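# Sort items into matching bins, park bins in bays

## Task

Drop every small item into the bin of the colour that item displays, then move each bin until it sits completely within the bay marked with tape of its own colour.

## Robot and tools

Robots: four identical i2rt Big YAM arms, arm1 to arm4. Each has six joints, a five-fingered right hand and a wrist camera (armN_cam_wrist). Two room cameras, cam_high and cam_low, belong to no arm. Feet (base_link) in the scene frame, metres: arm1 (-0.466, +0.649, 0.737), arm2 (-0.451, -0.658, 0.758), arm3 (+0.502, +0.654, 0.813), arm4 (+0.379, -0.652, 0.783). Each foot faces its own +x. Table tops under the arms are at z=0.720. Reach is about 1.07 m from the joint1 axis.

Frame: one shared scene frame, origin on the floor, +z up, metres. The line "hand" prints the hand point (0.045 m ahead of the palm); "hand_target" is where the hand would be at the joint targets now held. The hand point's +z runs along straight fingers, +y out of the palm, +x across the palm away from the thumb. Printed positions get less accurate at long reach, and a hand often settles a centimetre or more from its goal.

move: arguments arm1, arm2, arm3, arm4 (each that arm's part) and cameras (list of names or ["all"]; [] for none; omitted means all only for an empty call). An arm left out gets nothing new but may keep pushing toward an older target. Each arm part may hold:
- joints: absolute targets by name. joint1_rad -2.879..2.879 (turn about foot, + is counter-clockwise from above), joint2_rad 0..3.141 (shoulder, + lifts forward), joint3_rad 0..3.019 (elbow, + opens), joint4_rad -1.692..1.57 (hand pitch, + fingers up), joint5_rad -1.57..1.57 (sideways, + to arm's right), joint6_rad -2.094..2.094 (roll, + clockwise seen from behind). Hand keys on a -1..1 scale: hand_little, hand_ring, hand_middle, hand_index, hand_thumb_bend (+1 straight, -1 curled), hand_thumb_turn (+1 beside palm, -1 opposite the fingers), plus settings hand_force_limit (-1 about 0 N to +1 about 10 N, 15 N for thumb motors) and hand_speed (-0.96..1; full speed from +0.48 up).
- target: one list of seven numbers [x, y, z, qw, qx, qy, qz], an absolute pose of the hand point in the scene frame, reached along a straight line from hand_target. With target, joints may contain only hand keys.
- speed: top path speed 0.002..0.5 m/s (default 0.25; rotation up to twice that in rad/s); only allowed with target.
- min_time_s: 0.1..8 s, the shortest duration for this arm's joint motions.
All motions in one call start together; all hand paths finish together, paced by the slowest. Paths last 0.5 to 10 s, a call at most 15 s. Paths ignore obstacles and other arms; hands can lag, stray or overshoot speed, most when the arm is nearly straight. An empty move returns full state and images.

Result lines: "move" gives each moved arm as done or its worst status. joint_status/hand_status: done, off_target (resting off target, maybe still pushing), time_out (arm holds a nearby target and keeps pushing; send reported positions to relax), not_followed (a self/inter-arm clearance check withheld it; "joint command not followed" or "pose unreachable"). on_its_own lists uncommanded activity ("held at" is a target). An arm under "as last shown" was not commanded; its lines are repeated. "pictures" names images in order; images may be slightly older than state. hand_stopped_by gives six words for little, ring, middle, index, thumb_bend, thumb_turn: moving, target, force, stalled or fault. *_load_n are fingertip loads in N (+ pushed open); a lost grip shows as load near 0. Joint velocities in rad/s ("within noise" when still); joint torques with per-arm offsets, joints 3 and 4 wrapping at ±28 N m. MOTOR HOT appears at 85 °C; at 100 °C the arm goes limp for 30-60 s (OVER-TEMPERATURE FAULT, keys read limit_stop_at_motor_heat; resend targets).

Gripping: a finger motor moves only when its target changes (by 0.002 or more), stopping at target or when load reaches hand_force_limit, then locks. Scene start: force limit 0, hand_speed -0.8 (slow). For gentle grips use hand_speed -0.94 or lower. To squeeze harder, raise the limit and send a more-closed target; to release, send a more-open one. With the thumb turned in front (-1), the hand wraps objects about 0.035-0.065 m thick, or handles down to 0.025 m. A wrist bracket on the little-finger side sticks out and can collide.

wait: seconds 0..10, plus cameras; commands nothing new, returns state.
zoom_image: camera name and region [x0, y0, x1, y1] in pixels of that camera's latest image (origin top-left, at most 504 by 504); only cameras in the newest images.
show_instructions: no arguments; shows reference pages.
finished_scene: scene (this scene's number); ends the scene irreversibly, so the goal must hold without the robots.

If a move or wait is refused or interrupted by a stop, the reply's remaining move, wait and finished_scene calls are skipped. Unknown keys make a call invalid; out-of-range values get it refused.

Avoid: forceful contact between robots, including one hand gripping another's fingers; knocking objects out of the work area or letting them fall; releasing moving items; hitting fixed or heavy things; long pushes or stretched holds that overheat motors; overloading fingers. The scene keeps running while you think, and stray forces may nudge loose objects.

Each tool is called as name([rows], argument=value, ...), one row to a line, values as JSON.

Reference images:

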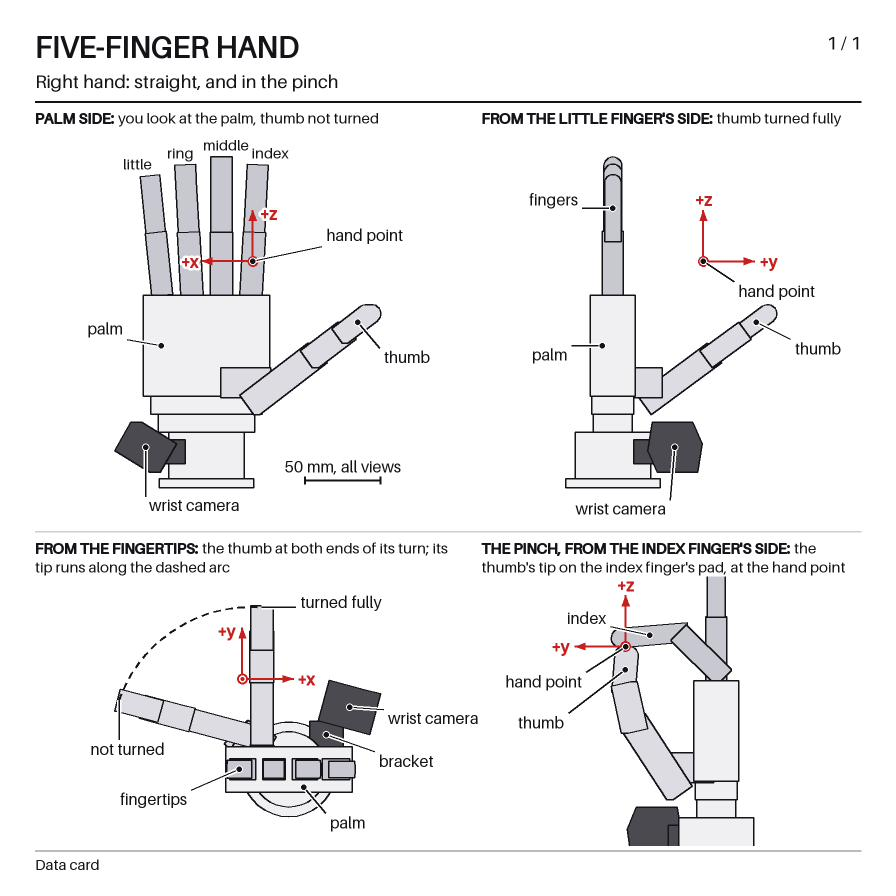

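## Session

move()

Scene clock: 0.00 s.
Joint torques (N m): no reading
Heat: arm1: hottest joint1_rad 33 °C; arm2: hottest joint1_rad 33 °C; arm3: hottest joint3_rad 35 °C; arm4: hottest joint3_rad 38 °C.
Joint velocities: within noise
arm1.joint_positions: joint1_rad=+0.280 joint2_rad=+0.625 joint3_rad=+1.382 joint4_rad=-1.266 joint5_rad=-0.070 joint6_rad=-0.983 hand_little=+1.000 hand_ring=+1.000 hand_middle=+1.000 hand_index=+1.000 hand_thumb_turn=+1.000 hand_thumb_bend=+1.000 hand_force_limit=+0.000 hand_speed=-0.800
arm1.joint_status: not commanded
arm1.hand_stopped_by: target,target,target,target,target,target
arm1.little_load_n: 0.0
arm1.ring_load_n: 0.0
arm1.middle_load_n: 0.0
arm1.index_load_n: 0.0
arm1.thumb_bend_load_n: 0.0
arm1.thumb_turn_load_n: 0.0
arm1.hand: x=-0.3882 y=+0.4251 z=+1.2249 quat_wxyz=(+0.111, +0.569, -0.645, +0.498) (m; scene frame)
arm1.hand_target: x=-0.3889 y=+0.4265 z=+1.2343 quat_wxyz=(+0.113, +0.566, -0.640, +0.507) (m; scene frame)
arm1.hand_status: not commanded
arm2.joint_positions: joint1_rad=-0.110 joint2_rad=+0.634 joint3_rad=+1.400 joint4_rad=-1.162 joint5_rad=-0.160 joint6_rad=-1.365 hand_little=+1.000 hand_ring=+1.000 hand_middle=+1.000 hand_index=+1.000 hand_thumb_turn=+1.000 hand_thumb_bend=+1.000 hand_force_limit=+0.000 hand_speed=-0.800
arm2.joint_status: not commanded
arm2.hand_stopped_by: target,target,target,target,target,target
arm2.little_load_n: 0.0
arm2.ring_load_n: 0.0
arm2.middle_load_n: 0.0
arm2.index_load_n: 0.0
arm2.thumb_bend_load_n: 0.0
arm2.thumb_turn_load_n: 0.0
arm2.hand: x=-0.4353 y=-0.3944 z=+1.2904 quat_wxyz=(-0.471, +0.612, +0.559, +0.303) (m; scene frame)
arm2.hand_target: x=-0.4354 y=-0.3967 z=+1.2998 quat_wxyz=(-0.477, +0.607, +0.556, +0.308) (m; scene frame)
arm2.hand_status: not commanded
arm3.joint_positions: joint1_rad=-0.289 joint2_rad=+0.640 joint3_rad=+1.360 joint4_rad=-1.598 joint5_rad=+0.065 joint6_rad=-1.556 hand_little=+1.000 hand_ring=+1.000 hand_middle=+1.000 hand_index=+1.000 hand_thumb_turn=+1.000 hand_thumb_bend=+1.000 hand_force_limit=+0.000 hand_speed=-0.800
arm3.joint_status: not commanded
arm3.hand_stopped_by: target,target,target,target,target,target
arm3.little_load_n: 0.0
arm3.ring_load_n: 0.0
arm3.middle_load_n: 0.0
arm3.index_load_n: 0.0
arm3.thumb_bend_load_n: 0.0
arm3.thumb_turn_load_n: 0.0
arm3.hand: x=+0.3515 y=+0.5167 z=+1.2521 quat_wxyz=(+0.307, +0.468, -0.816, +0.143) (m; scene frame)
arm3.hand_target: x=+0.3518 y=+0.5171 z=+1.2592 quat_wxyz=(+0.314, +0.466, -0.814, +0.148) (m; scene frame)
arm3.hand_status: not commanded
arm4.joint_positions: joint1_rad=-0.263 joint2_rad=+0.629 joint3_rad=+1.354 joint4_rad=-1.323 joint5_rad=-0.183 joint6_rad=-1.077 hand_little=+1.000 hand_ring=+1.000 hand_middle=+1.000 hand_index=+1.000 hand_thumb_turn=+1.000 hand_thumb_bend=+1.000 hand_force_limit=+0.000 hand_speed=-0.800
arm4.joint_status: not commanded
arm4.hand_stopped_by: target,target,target,target,target,target
arm4.little_load_n: 0.0
arm4.ring_load_n: 0.0
arm4.middle_load_n: 0.0
arm4.index_load_n: 0.0
arm4.thumb_bend_load_n: 0.0
arm4.thumb_turn_load_n: 0.0
arm4.hand: x=+0.4790 y=-0.4387 z=+1.2448 quat_wxyz=(-0.394, +0.821, +0.322, +0.259) (m; scene frame)
arm4.hand_target: x=+0.4787 y=-0.4394 z=+1.2532 quat_wxyz=(-0.400, +0.816, +0.321, +0.265) (m; scene frame)
arm4.hand_status: not commanded
pictures: arm1_cam_wrist, arm2_cam_wrist, arm3_cam_wrist, arm4_cam_wrist, cam_high, cam_low
camera_calibration:
arm1_cam_wrist: T_world_to_cam=[[-0.874729, -0.326887, -0.357763, 0.24422], [-0.134241, 0.872799, -0.469256, 0.150592], [0.465649, -0.362445, -0.807344, 1.43712], [0, 0, 0, 1]] pos_world=[-0.435351, 0.469272, 1.31829]
arm2_cam_wrist: T_world_to_cam=[[0.98322, 0.178367, -0.0382634, 0.550904], [0.120497, -0.792479, -0.597878, 0.513328], [-0.136965, 0.583234, -0.800674, 1.31735], [0, 0, 0, 1]] pos_world=[-0.423084, -0.459784, 1.38275]
arm3_cam_wrist: T_world_to_cam=[[-0.940535, 0.258257, 0.220676, -0.0760444], [0.239473, 0.964823, -0.108486, -0.44429], [-0.240931, -0.049189, -0.969295, 1.4377], [0, 0, 0, 1]] pos_world=[0.38126, 0.519019, 1.36214]
arm4_cam_wrist: T_world_to_cam=[[0.881008, -0.400269, -0.25221, -0.287764], [-0.471804, -0.782794, -0.405751, 0.388562], [-0.0350192, 0.476464, -0.878496, 1.43771], [0, 0, 0, 1]] pos_world=[0.487195, -0.496036, 1.34811]

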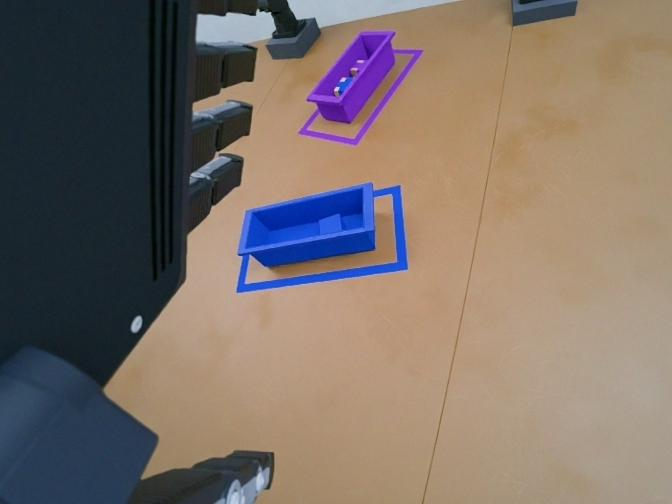

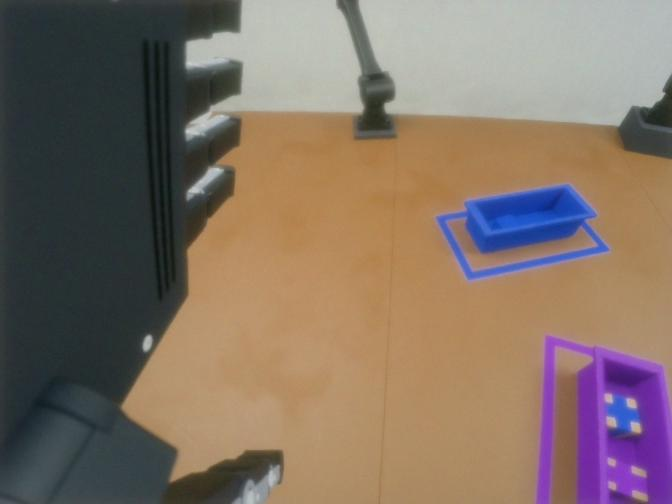

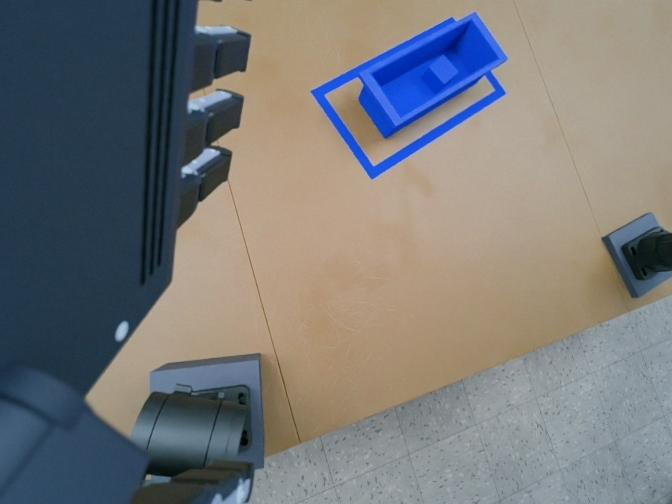

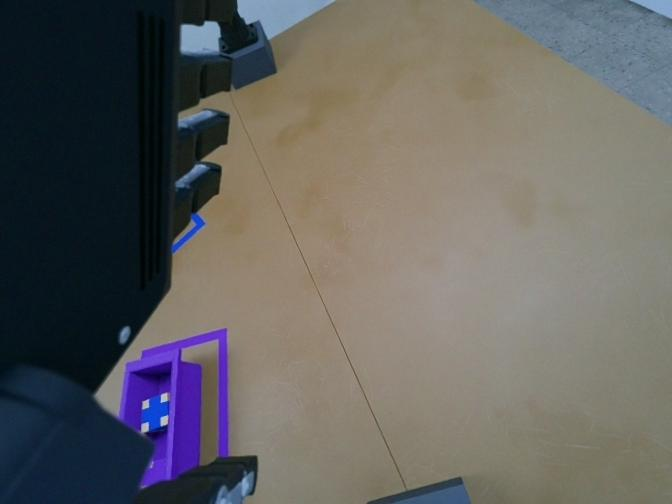

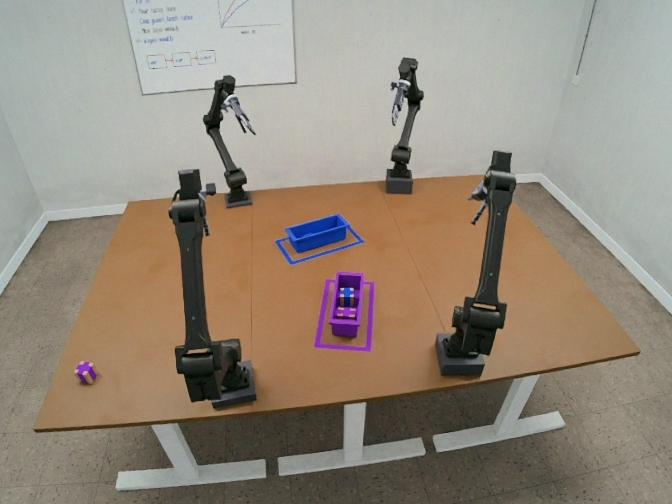

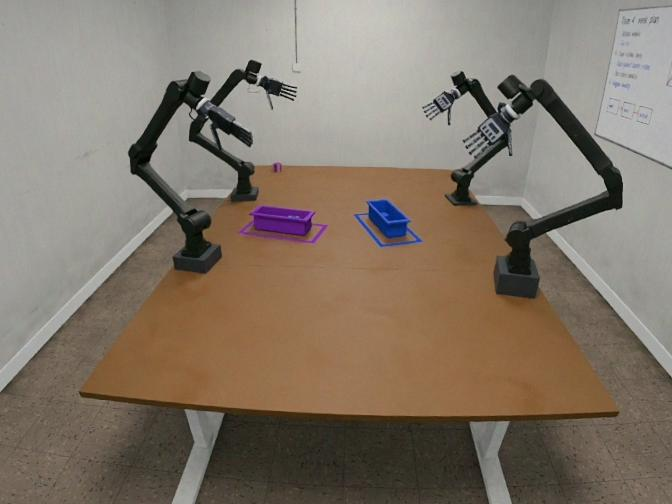

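zoom_image(camera="cam_high", region=[260, 200, 400, 360])

zoom_image(camera="cam_low", region=[230, 180, 440, 260])

zoom_image(camera="arm2_cam_wrist", region=[422, 160, 672, 504])

zoom_image(camera="arm1_cam_wrist", region=[222, 20, 442, 300])

Scaled by 3.150.

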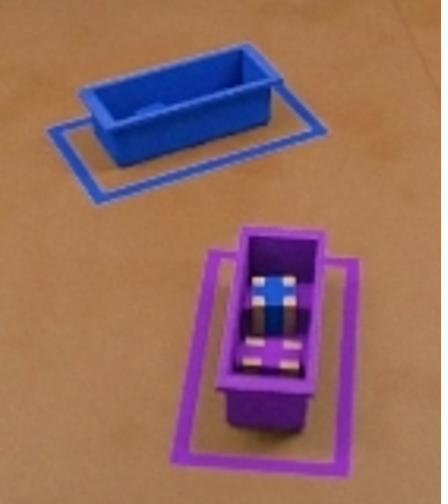

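Scaled by 2.400.

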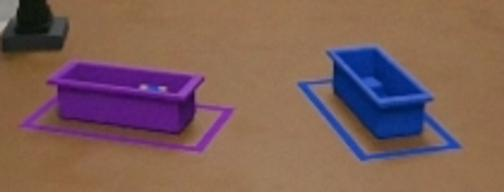

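Scaled by 1.465.

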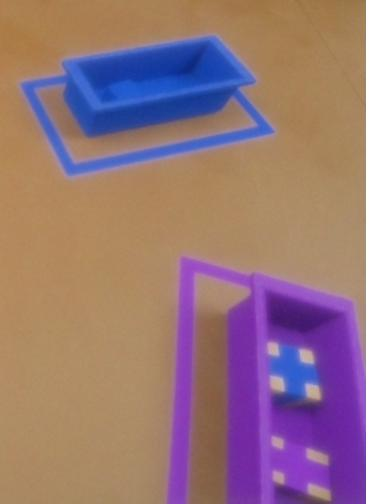

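Scaled by 1.800.

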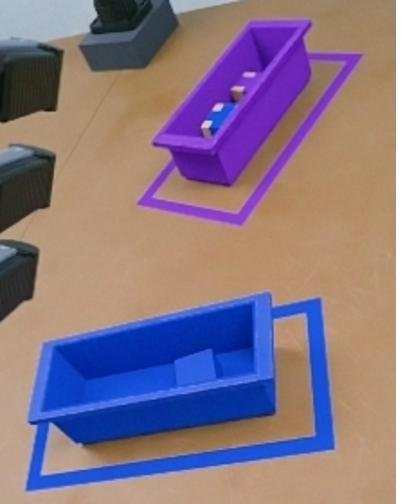

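move(arm2={"joints":{"joint1_rad":1.297,"joint2_rad":1.45,"joint3_rad":1.12,"joint4_rad":-0.455,"joint5_rad":0,"joint6_rad":0,"hand_thumb_turn":-1,"hand_speed":0.3},"min_time_s":2.5}, arm3={"joints":{"joint1_rad":-0.295,"joint2_rad":2.1,"joint3_rad":1.95,"joint4_rad":-0.29,"joint5_rad":-0.2,"joint6_rad":0,"hand_thumb_turn":-1,"hand_speed":0.3},"min_time_s":3}, cameras=["arm2_cam_wrist","arm3_cam_wrist","cam_high"])

Scene clock: 96.40 s.
Joint torques (N m): arm1=[-1.2 3.25 9.5 2.54 0.14 -0.08] | arm2=[0.38 -10.52 8.05 2.24 0.18 -0.07] | arm3=[-0.5 -23.65 14.26 2.24 -0.21 0.09] | arm4=[1.96 3.25 9.69 2.33 -0.12 -0.14]
Heat: arm1: hottest joint3_rad 40 °C; arm2: hottest joint3_rad 40 °C; arm3: hottest joint3_rad 41 °C; arm4: hottest joint3_rad 45 °C.
move: arm2 done; arm3 done
Joint velocities: within noise
arm1, arm4: as last shown
arm2.joint_positions: joint1_rad=+1.300 joint2_rad=+1.435 joint3_rad=+1.118 joint4_rad=-0.469 joint5_rad=-0.003 joint6_rad=-0.010 hand_little=+1.000 hand_ring=+1.000 hand_middle=+1.000 hand_index=+1.000 hand_thumb_turn=-1.000 hand_thumb_bend=+1.000 hand_force_limit=+0.000 hand_speed=+0.300
arm2.joint_status: all done
arm2.hand_stopped_by: target,target,target,target,target,target
arm2.little_load_n: 0.0
arm2.ring_load_n: 0.0
arm2.middle_load_n: 0.0
arm2.index_load_n: 0.0
arm2.thumb_bend_load_n: 0.0
arm2.thumb_turn_load_n: 0.0
arm2.hand: x=-0.9981 y=-0.6019 z=+0.9159 quat_wxyz=(-0.292, +0.700, +0.606, -0.240) (m; scene frame)
arm2.hand_target: x=-1.0026 y=-0.5998 z=+0.9117 quat_wxyz=(-0.292, +0.704, +0.600, -0.241) (m; scene frame)
arm2.hand_status: not commanded
arm3.joint_positions: joint1_rad=-0.289 joint2_rad=+2.088 joint3_rad=+1.909 joint4_rad=-0.308 joint5_rad=-0.196 joint6_rad=-0.009 hand_little=+1.000 hand_ring=+1.000 hand_middle=+1.000 hand_index=+1.000 hand_thumb_turn=-1.000 hand_thumb_bend=+1.000 hand_force_limit=+0.000 hand_speed=+0.300
arm3.joint_status: all done
arm3.hand_stopped_by: target,target,target,target,target,target
arm3.little_load_n: 0.0
arm3.ring_load_n: 0.0
arm3.middle_load_n: 0.0
arm3.index_load_n: 0.0
arm3.thumb_bend_load_n: 0.0
arm3.thumb_turn_load_n: 0.0
arm3.hand: x=+0.1605 y=-0.1219 z=+0.9900 quat_wxyz=(+0.051, -0.154, -0.842, +0.514) (m; scene frame)
arm3.hand_target: x=+0.1506 y=-0.1322 z=+1.0076 quat_wxyz=(+0.055, -0.155, -0.830, +0.533) (m; scene frame)
arm3.hand_status: not commanded
pictures: arm2_cam_wrist, arm3_cam_wrist, cam_high
camera_calibration:
arm2_cam_wrist: T_world_to_cam=[[0.706561, 0.132576, -0.695123, 1.42494], [0.379734, -0.899921, 0.214347, -0.357079], [-0.597138, -0.41541, -0.686192, -0.103778], [0, 0, 0, 1]] pos_world=[-0.933179, -0.553365, 0.995833]
arm3_cam_wrist: T_world_to_cam=[[-0.113551, 0.466807, -0.877039, 0.946549], [0.952914, 0.300996, 0.0368318, -0.150167], [0.281178, -0.83156, -0.479006, 0.441643], [0, 0, 0, 1]] pos_world=[0.126397, -0.0294037, 1.04724]

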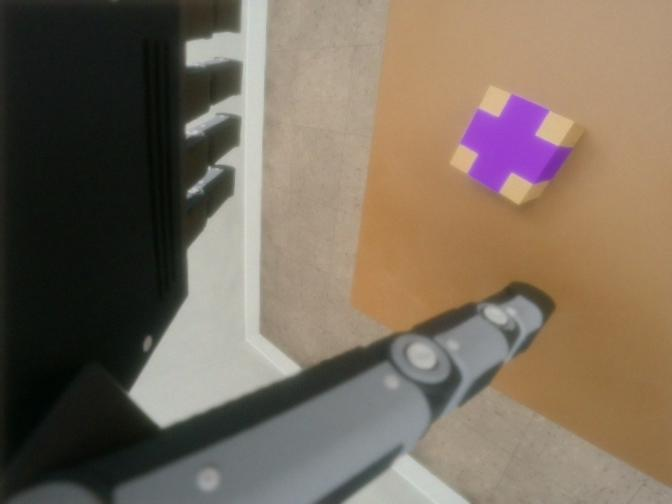

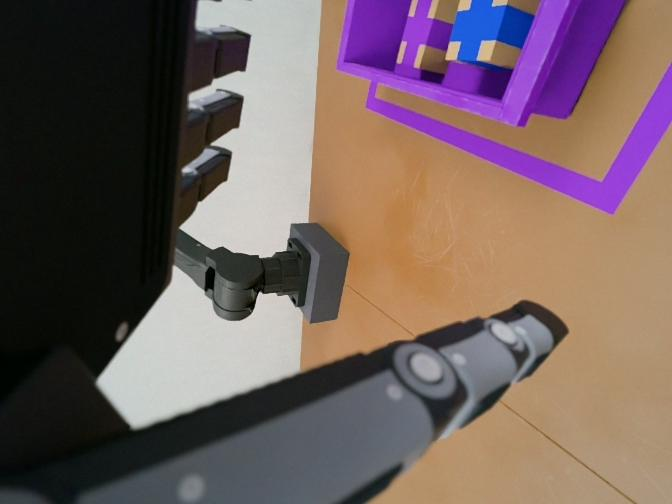

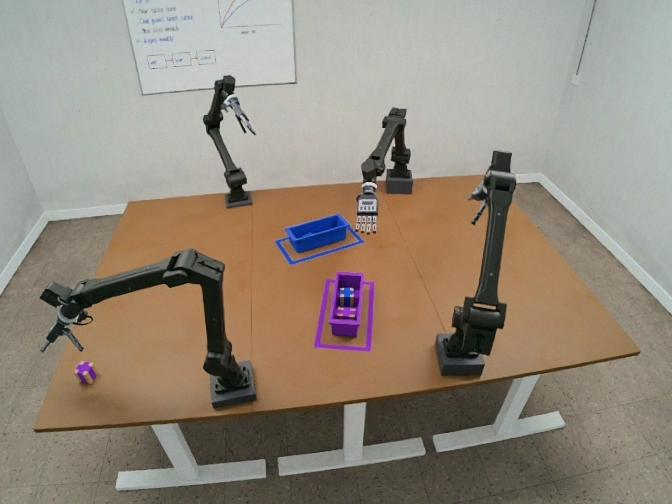

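zoom_image(camera="arm2_cam_wrist", region=[430, 70, 610, 230])

zoom_image(camera="arm3_cam_wrist", region=[322, 0, 672, 230])

Scaled by 2.800.

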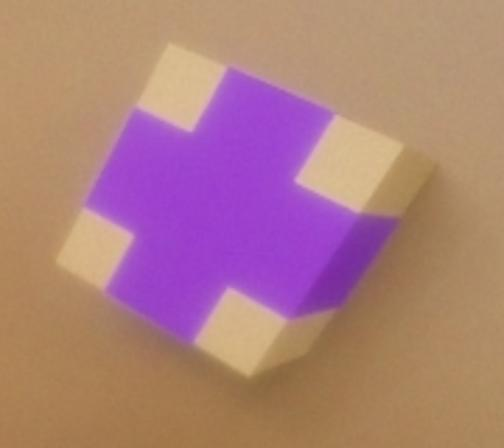

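Scaled by 1.440.

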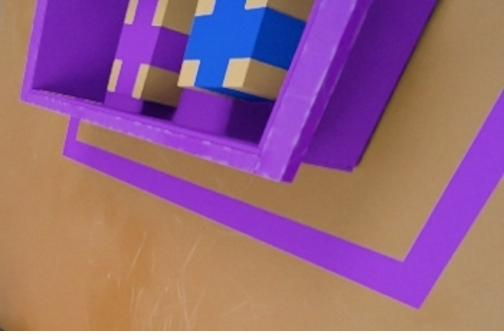

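move(arm2={"target":[-1.000,-0.573,0.85,0.5329,-0.5748,-0.5745,0.2351],"speed":0.15}, arm3={"target":[0.045,-0.25,0.90,-0.2100,-0.0005,0.8128,-0.5434],"speed":0.15}, cameras=["arm2_cam_wrist","arm3_cam_wrist","cam_high"])

zoom_image(camera="arm2_cam_wrist", region=[400, 80, 660, 320])

zoom_image(camera="arm3_cam_wrist", region=[232, 0, 672, 440])

Scene clock: 138.60 s.
Joint torques (N m): arm1=[-1.38 3.08 9.26 2.24 0.04 -0.09] | arm2=[0.91 -8.53 6.24 2.81 0.28 -0.29] | arm3=[-0.09 -27.05 14.97 1.03 -0.01 -0.11] | arm4=[2.02 3.72 9.84 2.13 -0.14 -0.17]
Heat: arm1: hottest joint3_rad 41 °C; arm2: hottest joint3_rad 40 °C; arm3: hottest joint3_rad 44 °C; arm4: hottest joint3_rad 46 °C.
move: arm2 off_target; arm3 off_target
Joint velocities: within noise
arm1, arm4: as last shown
arm2.joint_positions: joint1_rad=+1.362 joint2_rad=+1.448 joint3_rad=+0.697 joint4_rad=+0.428 joint5_rad=+0.260 joint6_rad=-0.255 hand_little=+1.000 hand_ring=+1.000 hand_middle=+1.000 hand_index=+1.000 hand_thumb_turn=-1.000 hand_thumb_bend=+1.000 hand_force_limit=+0.000 hand_speed=+0.300
arm2.joint_status: not commanded
arm2.hand_stopped_by: target,target,target,target,target,target
arm2.little_load_n: 0.0
arm2.ring_load_n: 0.0
arm2.middle_load_n: 0.0
arm2.index_load_n: 0.0
arm2.thumb_bend_load_n: 0.0
arm2.thumb_turn_load_n: 0.0
arm2.hand: x=-0.9989 y=-0.5687 z=+0.8603 quat_wxyz=(-0.536, +0.579, +0.567, -0.239) (m; scene frame)
arm2.hand_target: x=-0.9997 y=-0.5730 z=+0.8501 quat_wxyz=(-0.533, +0.575, +0.575, -0.235) (m; scene frame)
arm2.hand_status: off_target (0.011 m and 1.1 deg from the pose sent, 0.072 m and 31.5 deg at the start)
arm3.joint_positions: joint1_rad=-0.289 joint2_rad=+2.714 joint3_rad=+2.796 joint4_rad=-0.386 joint5_rad=-0.127 joint6_rad=-0.390 hand_little=+1.000 hand_ring=+1.000 hand_middle=+1.000 hand_index=+1.000 hand_thumb_turn=-1.000 hand_thumb_bend=+1.000 hand_force_limit=+0.000 hand_speed=+0.300
arm3.joint_status: not commanded
arm3.hand_stopped_by: target,target,target,target,target,target
arm3.little_load_n: 0.0
arm3.ring_load_n: 0.0
arm3.middle_load_n: 0.0
arm3.index_load_n: 0.0
arm3.thumb_bend_load_n: 0.0
arm3.thumb_turn_load_n: 0.0
arm3.hand: x=+0.0486 y=-0.2481 z=+0.9183 quat_wxyz=(+0.210, -0.002, -0.808, +0.551) (m; scene frame)
arm3.hand_target: x=+0.0458 y=-0.2486 z=+0.8999 quat_wxyz=(+0.211, +0.000, -0.812, +0.545) (m; scene frame)
arm3.hand_status: off_target (0.019 m and 1.0 deg from the pose sent, 0.195 m and 25.9 deg at the start)
pictures: arm2_cam_wrist, arm3_cam_wrist, cam_high
camera_calibration:
arm2_cam_wrist: T_world_to_cam=[[0.423136, 0.42487, -0.800276, 1.35594], [0.34049, -0.893068, -0.294103, 0.0872407], [-0.839656, -0.148041, -0.522553, -0.359724], [0, 0, 0, 1]] pos_world=[-0.905495, -0.55144, 0.92281]
arm3_cam_wrist: T_world_to_cam=[[-0.519461, 0.411216, -0.749041, 0.818279], [0.845283, 0.375654, -0.379974, 0.403584], [0.125129, -0.830533, -0.542731, 0.400156], [0, 0, 0, 1]] pos_world=[0.0338499, -0.155754, 0.983453]

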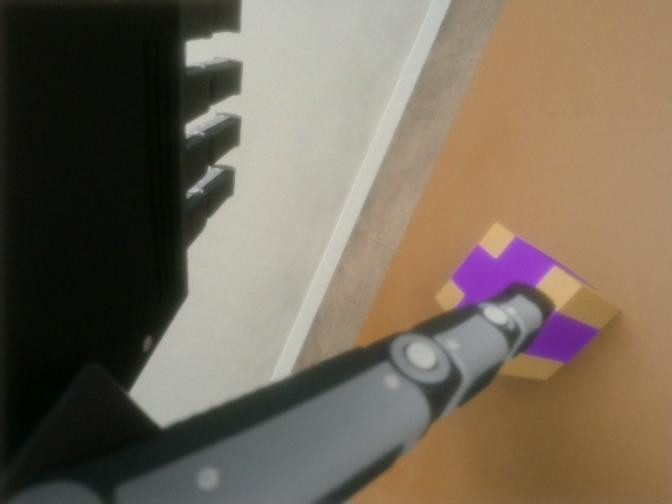

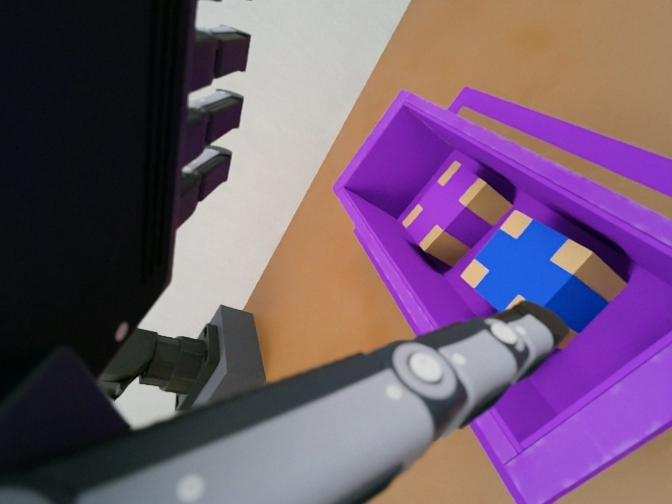

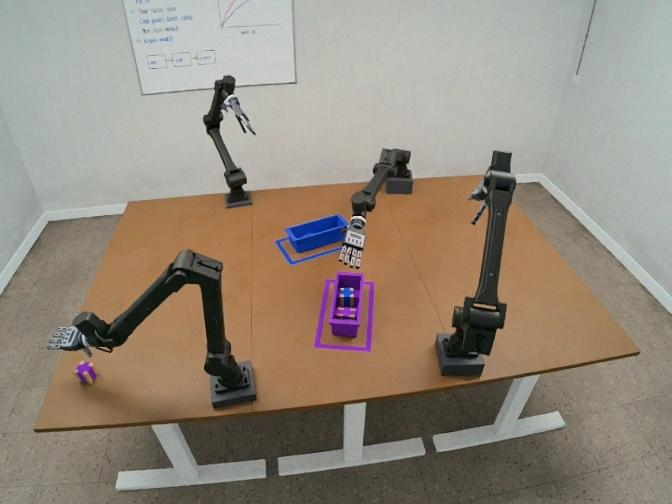

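Scaled by 1.938.

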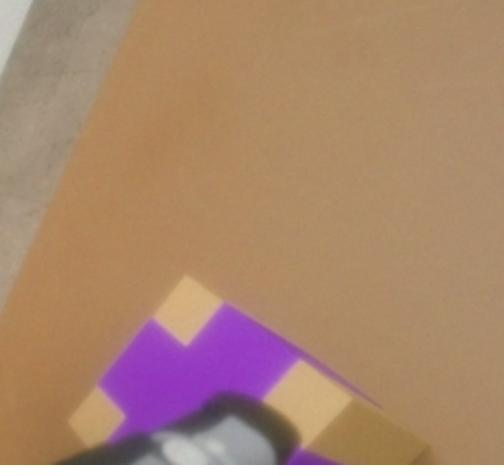

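Scaled by 1.145.

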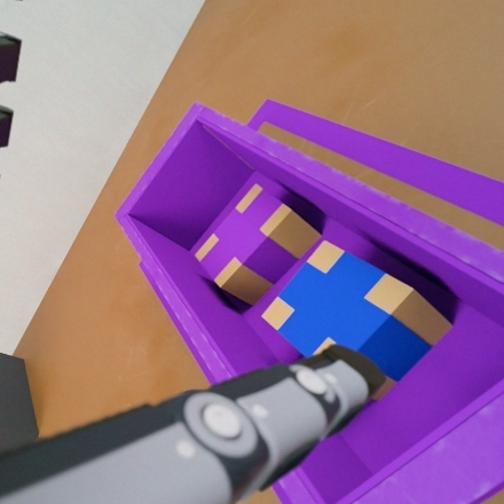

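move(arm2={"target":[-1.005,-0.579,0.742,0.5329,-0.5748,-0.5745,0.2351],"speed":0.12}, arm3={"target":[0.016,-0.292,0.83,-0.2339,-0.0230,0.8122,-0.5339],"speed":0.1}, cameras=["arm2_cam_wrist","arm3_cam_wrist","cam_high"])

Scene clock: 173.70 s.
Joint torques (N m): arm1=[-0.85 2.96 9.81 2.43 0.11 -0.07] | arm2=[1.32 -10.75 4.55 2.67 0.28 -0.25] | arm3=[0.97 -27.93 14.97 2.41 0.11 -0.11] | arm4=[1.49 3.08 9.94 2.3 -0.13 -0.16]
Heat: arm1: hottest joint3_rad 42 °C; arm2: hottest joint3_rad 39 °C; arm3: hottest joint3_rad 46 °C; arm4: hottest joint3_rad 46 °C.
move: arm2 done; arm3 off_target
Joint velocities: within noise
arm1, arm4: as last shown
arm2.joint_positions: joint1_rad=+1.381 joint2_rad=+1.765 joint3_rad=+0.648 joint4_rad=+0.790 joint5_rad=+0.278 joint6_rad=-0.255 hand_little=+1.000 hand_ring=+1.000 hand_middle=+1.000 hand_index=+1.000 hand_thumb_turn=-1.000 hand_thumb_bend=+1.000 hand_force_limit=+0.000 hand_speed=+0.300
arm2.joint_status: not commanded
arm2.hand_stopped_by: target,target,target,target,target,target
arm2.little_load_n: 0.0
arm2.ring_load_n: 0.0
arm2.middle_load_n: 0.0
arm2.index_load_n: 0.0
arm2.thumb_bend_load_n: 0.0
arm2.thumb_turn_load_n: 0.0
arm2.hand: x=-1.0049 y=-0.5741 z=+0.7509 quat_wxyz=(-0.535, +0.577, +0.569, -0.236) (m; scene frame)
arm2.hand_target: x=-1.0048 y=-0.5789 z=+0.7422 quat_wxyz=(-0.533, +0.575, +0.575, -0.235) (m; scene frame)
arm2.hand_status: done (0.010 m and 0.7 deg from the pose sent, 0.119 m and 1.1 deg at the start)
arm3.joint_positions: joint1_rad=-0.289 joint2_rad=+2.935 joint3_rad=+2.884 joint4_rad=-0.021 joint5_rad=-0.061 joint6_rad=-0.445 hand_little=+1.000 hand_ring=+1.000 hand_middle=+1.000 hand_index=+1.000 hand_thumb_turn=-1.000 hand_thumb_bend=+1.000 hand_force_limit=+0.000 hand_speed=+0.300
arm3.joint_status: not commanded
arm3.hand_stopped_by: target,target,target,target,target,target
arm3.little_load_n: 0.0
arm3.ring_load_n: 0.0
arm3.middle_load_n: 0.0
arm3.index_load_n: 0.0
arm3.thumb_bend_load_n: 0.0
arm3.thumb_turn_load_n: 0.0
arm3.hand: x=+0.0139 y=-0.2757 z=+0.8413 quat_wxyz=(+0.292, +0.006, -0.734, +0.613) (m; scene frame)
arm3.hand_target: x=+0.0215 y=-0.2818 z=+0.8311 quat_wxyz=(+0.296, +0.012, -0.727, +0.619) (m; scene frame)
arm3.hand_status: off_target (0.020 m and 14.5 deg from the pose sent, 0.104 m and 4.4 deg at the start; a joint's target at an end of its range on 46 of 60 steps)
pictures: arm2_cam_wrist, arm3_cam_wrist, cam_high
camera_calibration:
arm2_cam_wrist: T_world_to_cam=[[0.426308, 0.429988, -0.795847, 1.27613], [0.343856, -0.890786, -0.297091, 0.0591849], [-0.836675, -0.147005, -0.527603, -0.415239], [0, 0, 0, 1]] pos_world=[-0.911794, -0.557041, 0.814103]
arm3_cam_wrist: T_world_to_cam=[[-0.627419, 0.309593, -0.714491, 0.698299], [0.778681, 0.248014, -0.57632, 0.544995], [-0.00122129, -0.917955, -0.396683, 0.194648], [0, 0, 0, 1]] pos_world=[0.0139863, -0.172677, 0.890234]

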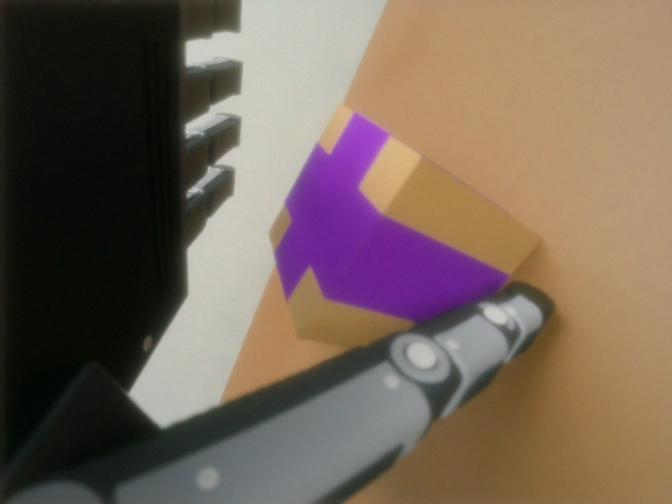

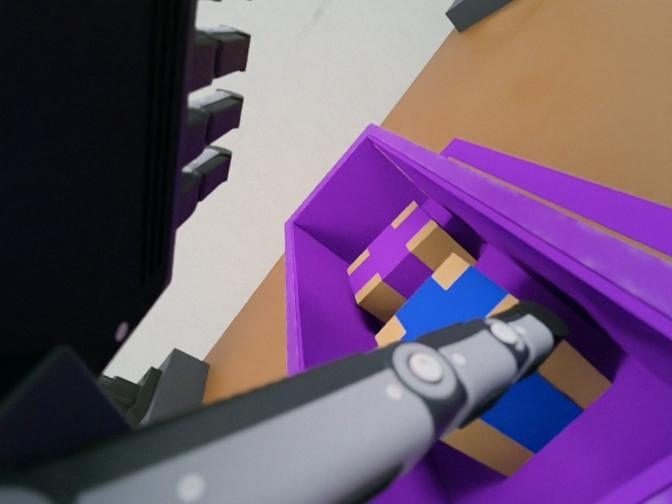

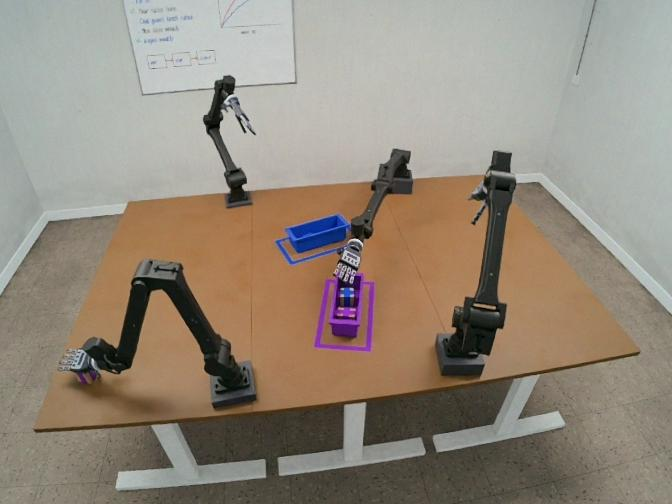

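move(arm2={"joints":{"hand_speed":0.0,"hand_index":0.45,"hand_middle":0.45,"hand_thumb_bend":0.78}}, arm3={"joints":{"joint1_rad":-0.1,"joint2_rad":1.3,"joint3_rad":1.6,"joint4_rad":-0.6},"min_time_s":2.5})

move(arm2={"joints":{"hand_speed":-0.92,"hand_force_limit":-0.1,"hand_index":-0.3,"hand_middle":-0.3,"hand_thumb_bend":0.0}}, arm4={"joints":{"joint1_rad":1.15,"joint2_rad":1.15,"joint3_rad":1.1,"joint4_rad":-1.1,"joint5_rad":0.5,"joint6_rad":0.6,"hand_thumb_turn":-1,"hand_speed":0.3},"min_time_s":2.5}, cameras=["arm2_cam_wrist","arm4_cam_wrist","cam_high"])

Scene clock: 222.03 s.
Joint torques (N m): arm1=[-0.67 3.55 9.35 2.11 0.06 -0.04] | arm2=[1.08 -11.11 4.46 2.61 0.25 -0.21] | arm3=[1.61 -9.52 10.14 1.22 0.07 -0.1] | arm4=[1.55 3.25 9.76 2.37 -0.11 -0.19]
Heat: arm1: hottest joint3_rad 42 °C; arm2: hottest joint3_rad 38 °C; arm3: hottest joint3_rad 48 °C; arm4: hottest joint3_rad 47 °C.
move: arm2 done; arm3 done
Joint velocities: within noise
arm1, arm4: as last shown
arm2.joint_positions: joint1_rad=+1.381 joint2_rad=+1.765 joint3_rad=+0.648 joint4_rad=+0.790 joint5_rad=+0.279 joint6_rad=-0.255 hand_little=+1.000 hand_ring=+1.000 hand_middle=+0.450 hand_index=+0.450 hand_thumb_turn=-1.000 hand_thumb_bend=+0.780 hand_force_limit=+0.000 hand_speed=+0.000
arm2.joint_status: all done
arm2.hand_stopped_by: target,target,target,target,target,target
arm2.little_load_n: 0.0
arm2.ring_load_n: 0.0
arm2.middle_load_n: 0.0
arm2.index_load_n: 0.0
arm2.thumb_bend_load_n: 0.0
arm2.thumb_turn_load_n: 0.0
arm2.hand: x=-1.0050 y=-0.5740 z=+0.7510 quat_wxyz=(-0.536, +0.577, +0.569, -0.236) (m; scene frame)
arm2.hand_target: x=-1.0048 y=-0.5789 z=+0.7421 quat_wxyz=(-0.533, +0.575, +0.575, -0.235) (m; scene frame)
arm2.hand_status: not commanded
arm3.joint_positions: joint1_rad=-0.115 joint2_rad=+1.287 joint3_rad=+1.603 joint4_rad=-0.586 joint5_rad=-0.061 joint6_rad=-0.445 hand_little=+1.000 hand_ring=+1.000 hand_middle=+1.000 hand_index=+1.000 hand_thumb_turn=-1.000 hand_thumb_bend=+1.000 hand_force_limit=+0.000 hand_speed=+0.300
arm3.joint_status: all done
arm3.hand_stopped_by: target,target,target,target,target,target
arm3.little_load_n: 0.0
arm3.ring_load_n: 0.0
arm3.middle_load_n: 0.0
arm3.index_load_n: 0.0
arm3.thumb_bend_load_n: 0.0
arm3.thumb_turn_load_n: 0.0
arm3.hand: x=+0.3338 y=+0.0903 z=+1.3024 quat_wxyz=(+0.207, +0.071, -0.795, +0.565) (m; scene frame)
arm3.hand_target: x=+0.3401 y=+0.0857 z=+1.2899 quat_wxyz=(+0.201, +0.079, -0.804, +0.554) (m; scene frame)
arm3.hand_status: not commanded
pictures: none

Scene clock: 225.40 s.
Joint torques (N m): arm1=[-1.61 3.55 9.52 2.52 0.11 -0.03] | arm2=[0.73 -10.75 4.53 2.59 0.26 -0.21] | arm3=[1.67 -9.93 10.3 1.18 0.07 -0.11] | arm4=[2.08 -4.54 9.5 2 0.49 0.03]
Heat: arm1: hottest joint3_rad 42 °C; arm2: hottest joint3_rad 38 °C; arm3: hottest joint3_rad 48 °C; arm4: hottest joint3_rad 47 °C.
move: arm2 off_target; arm4 done
Joint velocities: within noise
arm1, arm3: as last shown
arm2.joint_positions: joint1_rad=+1.382 joint2_rad=+1.765 joint3_rad=+0.648 joint4_rad=+0.792 joint5_rad=+0.279 joint6_rad=-0.255 hand_little=+1.000 hand_ring=+1.000 hand_middle=+0.228 hand_index=+0.279 hand_thumb_turn=-1.000 hand_thumb_bend=+0.694 hand_force_limit=-0.100 hand_speed=-0.920
arm2.joint_status: hand_middle off_target (ended at +0.228, target -0.300); hand_index off_target (ended at +0.279, target -0.300); hand_thumb_bend off_target (ended at +0.694, target +0.000); the others done
arm2.hand_stopped_by: target,target,force,force,force,target
arm2.little_load_n: 0.0
arm2.ring_load_n: 0.0
arm2.middle_load_n: 5.5
arm2.index_load_n: 1.0
arm2.thumb_bend_load_n: 10.0
arm2.thumb_turn_load_n: 1.0
arm2.hand: x=-1.0053 y=-0.5743 z=+0.7515 quat_wxyz=(-0.536, +0.577, +0.569, -0.237) (m; scene frame)
arm2.hand_target: x=-1.0049 y=-0.5790 z=+0.7422 quat_wxyz=(-0.533, +0.575, +0.575, -0.235) (m; scene frame)
arm2.hand_status: not commanded
arm4.joint_positions: joint1_rad=+1.141 joint2_rad=+1.141 joint3_rad=+1.106 joint4_rad=-1.118 joint5_rad=+0.498 joint6_rad=+0.583 hand_little=+1.000 hand_ring=+1.000 hand_middle=+1.000 hand_index=+1.000 hand_thumb_turn=-1.000 hand_thumb_bend=+1.000 hand_force_limit=+0.000 hand_speed=+0.300
arm4.joint_status: all done
arm4.hand_stopped_by: target,target,target,target,target,target
arm4.little_load_n: 0.0
arm4.ring_load_n: 0.0
arm4.middle_load_n: 0.0
arm4.index_load_n: 0.0
arm4.thumb_bend_load_n: 0.0
arm4.thumb_turn_load_n: 0.0
arm4.hand: x=+0.0809 y=-0.4006 z=+1.0087 quat_wxyz=(-0.311, +0.940, +0.136, +0.030) (m; scene frame)
arm4.hand_target: x=+0.0745 y=-0.4007 z=+1.0047 quat_wxyz=(-0.313, +0.940, +0.131, +0.025) (m; scene frame)
arm4.hand_status: not commanded
pictures: arm2_cam_wrist, arm4_cam_wrist, cam_high
camera_calibration:
arm2_cam_wrist: T_world_to_cam=[[0.424362, 0.430304, -0.796715, 1.27565], [0.342852, -0.890716, -0.298457, 0.0594035], [-0.838075, -0.146502, -0.525517, -0.41797], [0, 0, 0, 1]] pos_world=[-0.911995, -0.557239, 0.81441]
arm4_cam_wrist: T_world_to_cam=[[0.532858, -0.692715, -0.486013, 0.165508], [-0.731526, -0.665795, 0.146923, -0.354783], [-0.425362, 0.277242, -0.861513, 1.13292], [0, 0, 0, 1]] pos_world=[0.134174, -0.435656, 1.10859]

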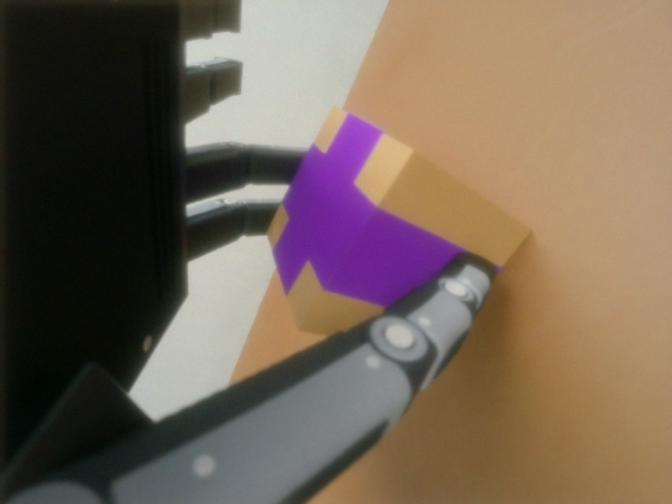

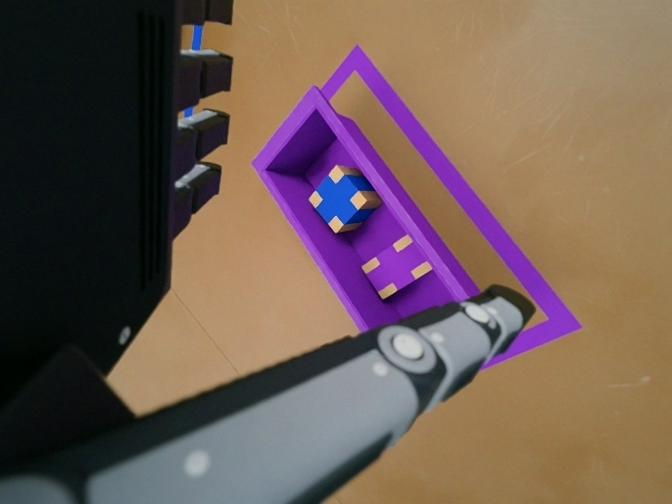

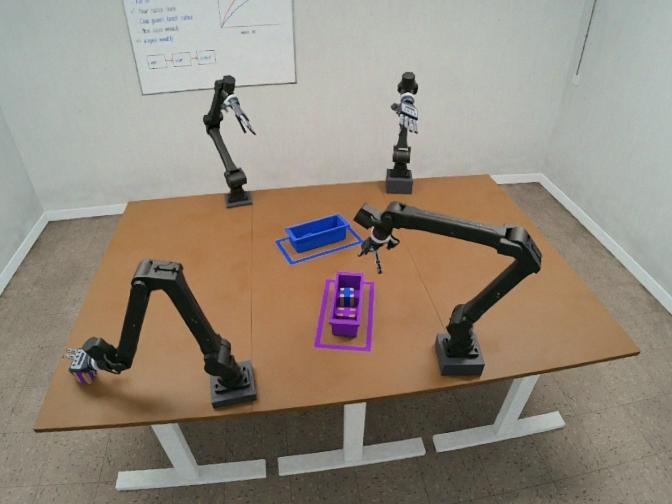

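zoom_image(camera="arm4_cam_wrist", region=[240, 70, 500, 330])

Scaled by 1.938.

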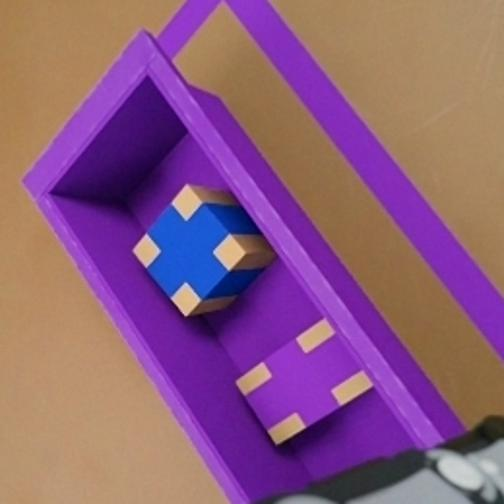

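move(arm2={"target":[-0.99,-0.575,0.88,0.5329,-0.5748,-0.5745,0.2351],"speed":0.2}, arm4={"target":[0.005,-0.290,0.90,0.5503,-0.8123,-0.0289,-0.1909],"speed":0.2,"joints":{"hand_index":0.5,"hand_middle":0.5,"hand_thumb_bend":0.85}}, cameras=["arm4_cam_wrist","cam_high"])

Scene clock: 248.33 s.
Joint torques (N m): arm1=[-2.26 3.25 9.51 2.39 0.14 -0.04] | arm2=[0.21 -10.4 9.51 1.81 0.02 -0.29] | arm3=[1.61 -9.99 10.3 1.18 0.07 -0.11] | arm4=[2.02 -10.17 10.47 1.7 0.95 -0.02]
Heat: arm1: hottest joint3_rad 42 °C; arm2: hottest joint3_rad 38 °C; arm3: hottest joint3_rad 48 °C; arm4: hottest joint3_rad 45 °C.
move: arm2 off_target; arm4 off_target
Joint velocities: within noise
arm1, arm3: as last shown
arm2.joint_positions: joint1_rad=+1.382 joint2_rad=+1.385 joint3_rad=+0.659 joint4_rad=+0.350 joint5_rad=+0.269 joint6_rad=-0.255 hand_little=+1.000 hand_ring=+1.000 hand_middle=+0.228 hand_index=+0.279 hand_thumb_turn=-1.000 hand_thumb_bend=+0.694 hand_force_limit=-0.100 hand_speed=-0.920
arm2.joint_status: not commanded
arm2.hand_stopped_by: target,target,force,force,force,target
arm2.little_load_n: 0.0
arm2.ring_load_n: 0.0
arm2.middle_load_n: 5.5
arm2.index_load_n: 0.5
arm2.thumb_bend_load_n: 10.0
arm2.thumb_turn_load_n: 1.5
arm2.hand: x=-0.9743 y=-0.5798 z=+0.8559 quat_wxyz=(-0.518, +0.582, +0.584, -0.227) (m; scene frame)
arm2.hand_target: x=-0.9890 y=-0.5751 z=+0.8804 quat_wxyz=(-0.533, +0.575, +0.574, -0.235) (m; scene frame)
arm2.hand_status: off_target (0.029 m and 2.4 deg from the pose sent, 0.129 m and 0.8 deg at the start)
arm4.joint_positions: joint1_rad=+1.265 joint2_rad=+1.591 joint3_rad=+1.048 joint4_rad=-0.612 joint5_rad=+1.209 joint6_rad=+0.724 hand_little=+1.000 hand_ring=+1.000 hand_middle=+0.500 hand_index=+0.500 hand_thumb_turn=-1.000 hand_thumb_bend=+0.850 hand_force_limit=+0.000 hand_speed=+0.300
arm4.joint_status: all done
arm4.hand_stopped_by: target,target,target,target,target,target
arm4.little_load_n: 0.0
arm4.ring_load_n: 0.0
arm4.middle_load_n: 0.0
arm4.index_load_n: 0.0
arm4.thumb_bend_load_n: 0.0
arm4.thumb_turn_load_n: 0.5
arm4.hand: x=+0.0203 y=-0.2912 z=+0.8977 quat_wxyz=(-0.543, +0.813, +0.036, +0.206) (m; scene frame)
arm4.hand_target: x=+0.0054 y=-0.2903 z=+0.9001 quat_wxyz=(-0.550, +0.812, +0.029, +0.191) (m; scene frame)
arm4.hand_status: off_target (0.016 m and 2.1 deg from the pose sent, 0.173 m and 38.3 deg at the start)
pictures: arm4_cam_wrist, cam_high
camera_calibration:
arm4_cam_wrist: T_world_to_cam=[[0.515923, -0.469025, -0.716825, 0.492314], [-0.848114, -0.397399, -0.350394, 0.216964], [-0.120522, 0.788726, -0.602814, 0.891657], [0, 0, 0, 1]] pos_world=[0.0374786, -0.386144, 0.96643]

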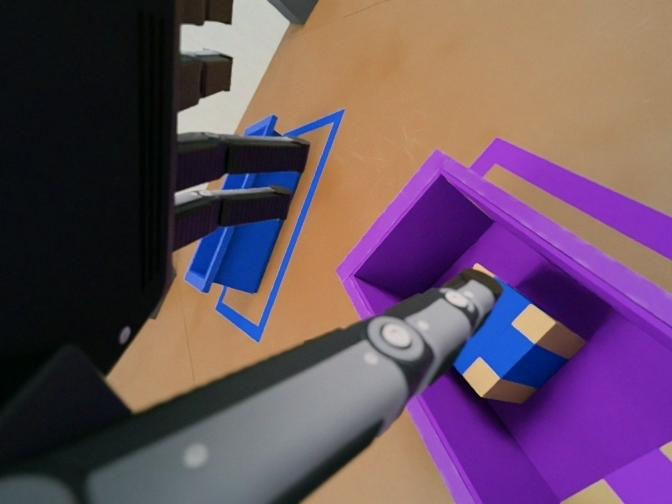

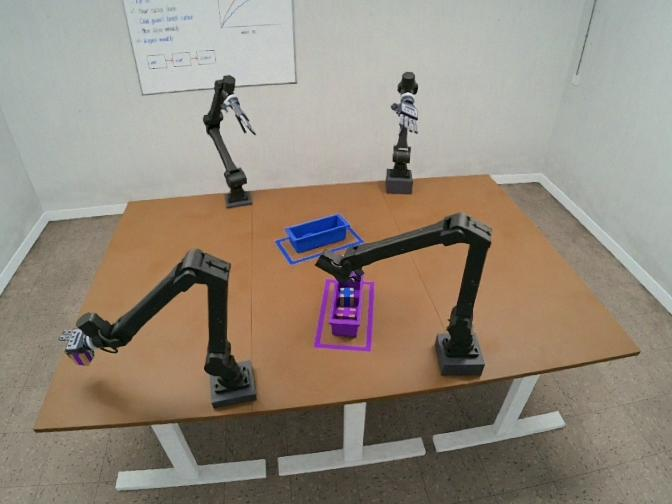

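move(arm4={"target": [-0.005, -0.286, 0.83, 0.5503, -0.8123, -0.0289, -0.1909], "speed": 0.12}, arm2={"target": [-0.35, -0.42, 0.98, 0.1, 0.1, 0.1, 0.1], "speed": 0.01}, cameras=["arm4_cam_wrist"])

arm2: "target": qw, qx, qy, qz must be a unit quaternion (the sum of their squares is 1)
Scene clock: 273.13 s.
Joint torques (N m): arm1=[-1.55 2.78 9.35 2.37 0.14 -0.08] | arm2=[0.15 -10.11 9.52 1.84 0.04 -0.28] | arm3=[1.55 -9.93 10.3 1.18 0.07 -0.11] | arm4=[2.84 -10.23 10.17 1.84 0.93 0.03]
Heat: arm1: hottest joint3_rad 42 °C; arm2: hottest joint3_rad 41 °C; arm3: hottest joint3_rad 47 °C; arm4: hottest joint3_rad 45 °C.
Joint velocities: within noise
arm1.joint_positions: joint1_rad=+0.280 joint2_rad=+0.625 joint3_rad=+1.382 joint4_rad=-1.266 joint5_rad=-0.070 joint6_rad=-0.983 hand_little=+1.000 hand_ring=+1.000 hand_middle=+1.000 hand_index=+1.000 hand_thumb_turn=+1.000 hand_thumb_bend=+1.000 hand_force_limit=+0.000 hand_speed=-0.800
arm1.joint_status: not commanded
arm1.hand_stopped_by: target,target,target,target,target,target
arm1.little_load_n: 0.0
arm1.ring_load_n: 0.0
arm1.middle_load_n: 0.0
arm1.index_load_n: 0.0
arm1.thumb_bend_load_n: 0.0
arm1.thumb_turn_load_n: 0.0
arm1.hand: x=-0.3882 y=+0.4251 z=+1.2249 quat_wxyz=(+0.111, +0.569, -0.645, +0.498) (m; scene frame)
arm1.hand_target: x=-0.3889 y=+0.4265 z=+1.2343 quat_wxyz=(+0.113, +0.566, -0.640, +0.507) (m; scene frame)
arm1.hand_status: not commanded
arm2.joint_positions: joint1_rad=+1.382 joint2_rad=+1.385 joint3_rad=+0.659 joint4_rad=+0.350 joint5_rad=+0.269 joint6_rad=-0.255 hand_little=+1.000 hand_ring=+1.000 hand_middle=+0.228 hand_index=+0.279 hand_thumb_turn=-1.000 hand_thumb_bend=+0.694 hand_force_limit=-0.100 hand_speed=-0.920
arm2.joint_status: not commanded
arm2.hand_stopped_by: target,target,force,force,force,target
arm2.little_load_n: 0.0
arm2.ring_load_n: 0.0
arm2.middle_load_n: 5.5
arm2.index_load_n: 0.5
arm2.thumb_bend_load_n: 10.0
arm2.thumb_turn_load_n: 1.5
arm2.hand: x=-0.9743 y=-0.5798 z=+0.8559 quat_wxyz=(-0.518, +0.582, +0.584, -0.227) (m; scene frame)
arm2.hand_target: x=-0.9890 y=-0.5751 z=+0.8804 quat_wxyz=(-0.533, +0.575, +0.574, -0.235) (m; scene frame)
arm2.hand_status: off_target (0.029 m and 2.4 deg from the pose sent, 0.129 m and 0.8 deg at the start)
arm3.joint_positions: joint1_rad=-0.115 joint2_rad=+1.287 joint3_rad=+1.603 joint4_rad=-0.586 joint5_rad=-0.061 joint6_rad=-0.445 hand_little=+1.000 hand_ring=+1.000 hand_middle=+1.000 hand_index=+1.000 hand_thumb_turn=-1.000 hand_thumb_bend=+1.000 hand_force_limit=+0.000 hand_speed=+0.300
arm3.joint_status: not commanded
arm3.hand_stopped_by: target,target,target,target,target,target
arm3.little_load_n: 0.0
arm3.ring_load_n: 0.0
arm3.middle_load_n: 0.0
arm3.index_load_n: 0.0
arm3.thumb_bend_load_n: -0.5
arm3.thumb_turn_load_n: 0.0
arm3.hand: x=+0.3338 y=+0.0903 z=+1.3024 quat_wxyz=(+0.207, +0.071, -0.795, +0.565) (m; scene frame)
arm3.hand_target: x=+0.3401 y=+0.0857 z=+1.2899 quat_wxyz=(+0.201, +0.079, -0.804, +0.554) (m; scene frame)
arm3.hand_status: not commanded
arm4.joint_positions: joint1_rad=+1.265 joint2_rad=+1.591 joint3_rad=+1.048 joint4_rad=-0.612 joint5_rad=+1.209 joint6_rad=+0.724 hand_little=+1.000 hand_ring=+1.000 hand_middle=+0.500 hand_index=+0.500 hand_thumb_turn=-1.000 hand_thumb_bend=+0.850 hand_force_limit=+0.000 hand_speed=+0.300
arm4.joint_status: all done
arm4.hand_stopped_by: target,target,target,target,target,target
arm4.little_load_n: 0.0
arm4.ring_load_n: 0.0
arm4.middle_load_n: 0.0
arm4.index_load_n: 0.0
arm4.thumb_bend_load_n: 0.0
arm4.thumb_turn_load_n: 0.0
arm4.hand: x=+0.0202 y=-0.2911 z=+0.8977 quat_wxyz=(-0.543, +0.813, +0.036, +0.206) (m; scene frame)
arm4.hand_target: x=+0.0053 y=-0.2903 z=+0.9001 quat_wxyz=(-0.550, +0.812, +0.029, +0.191) (m; scene frame)
arm4.hand_status: off_target (0.015 m and 2.1 deg from the pose sent, 0.173 m and 38.3 deg at the start)
pictures: none


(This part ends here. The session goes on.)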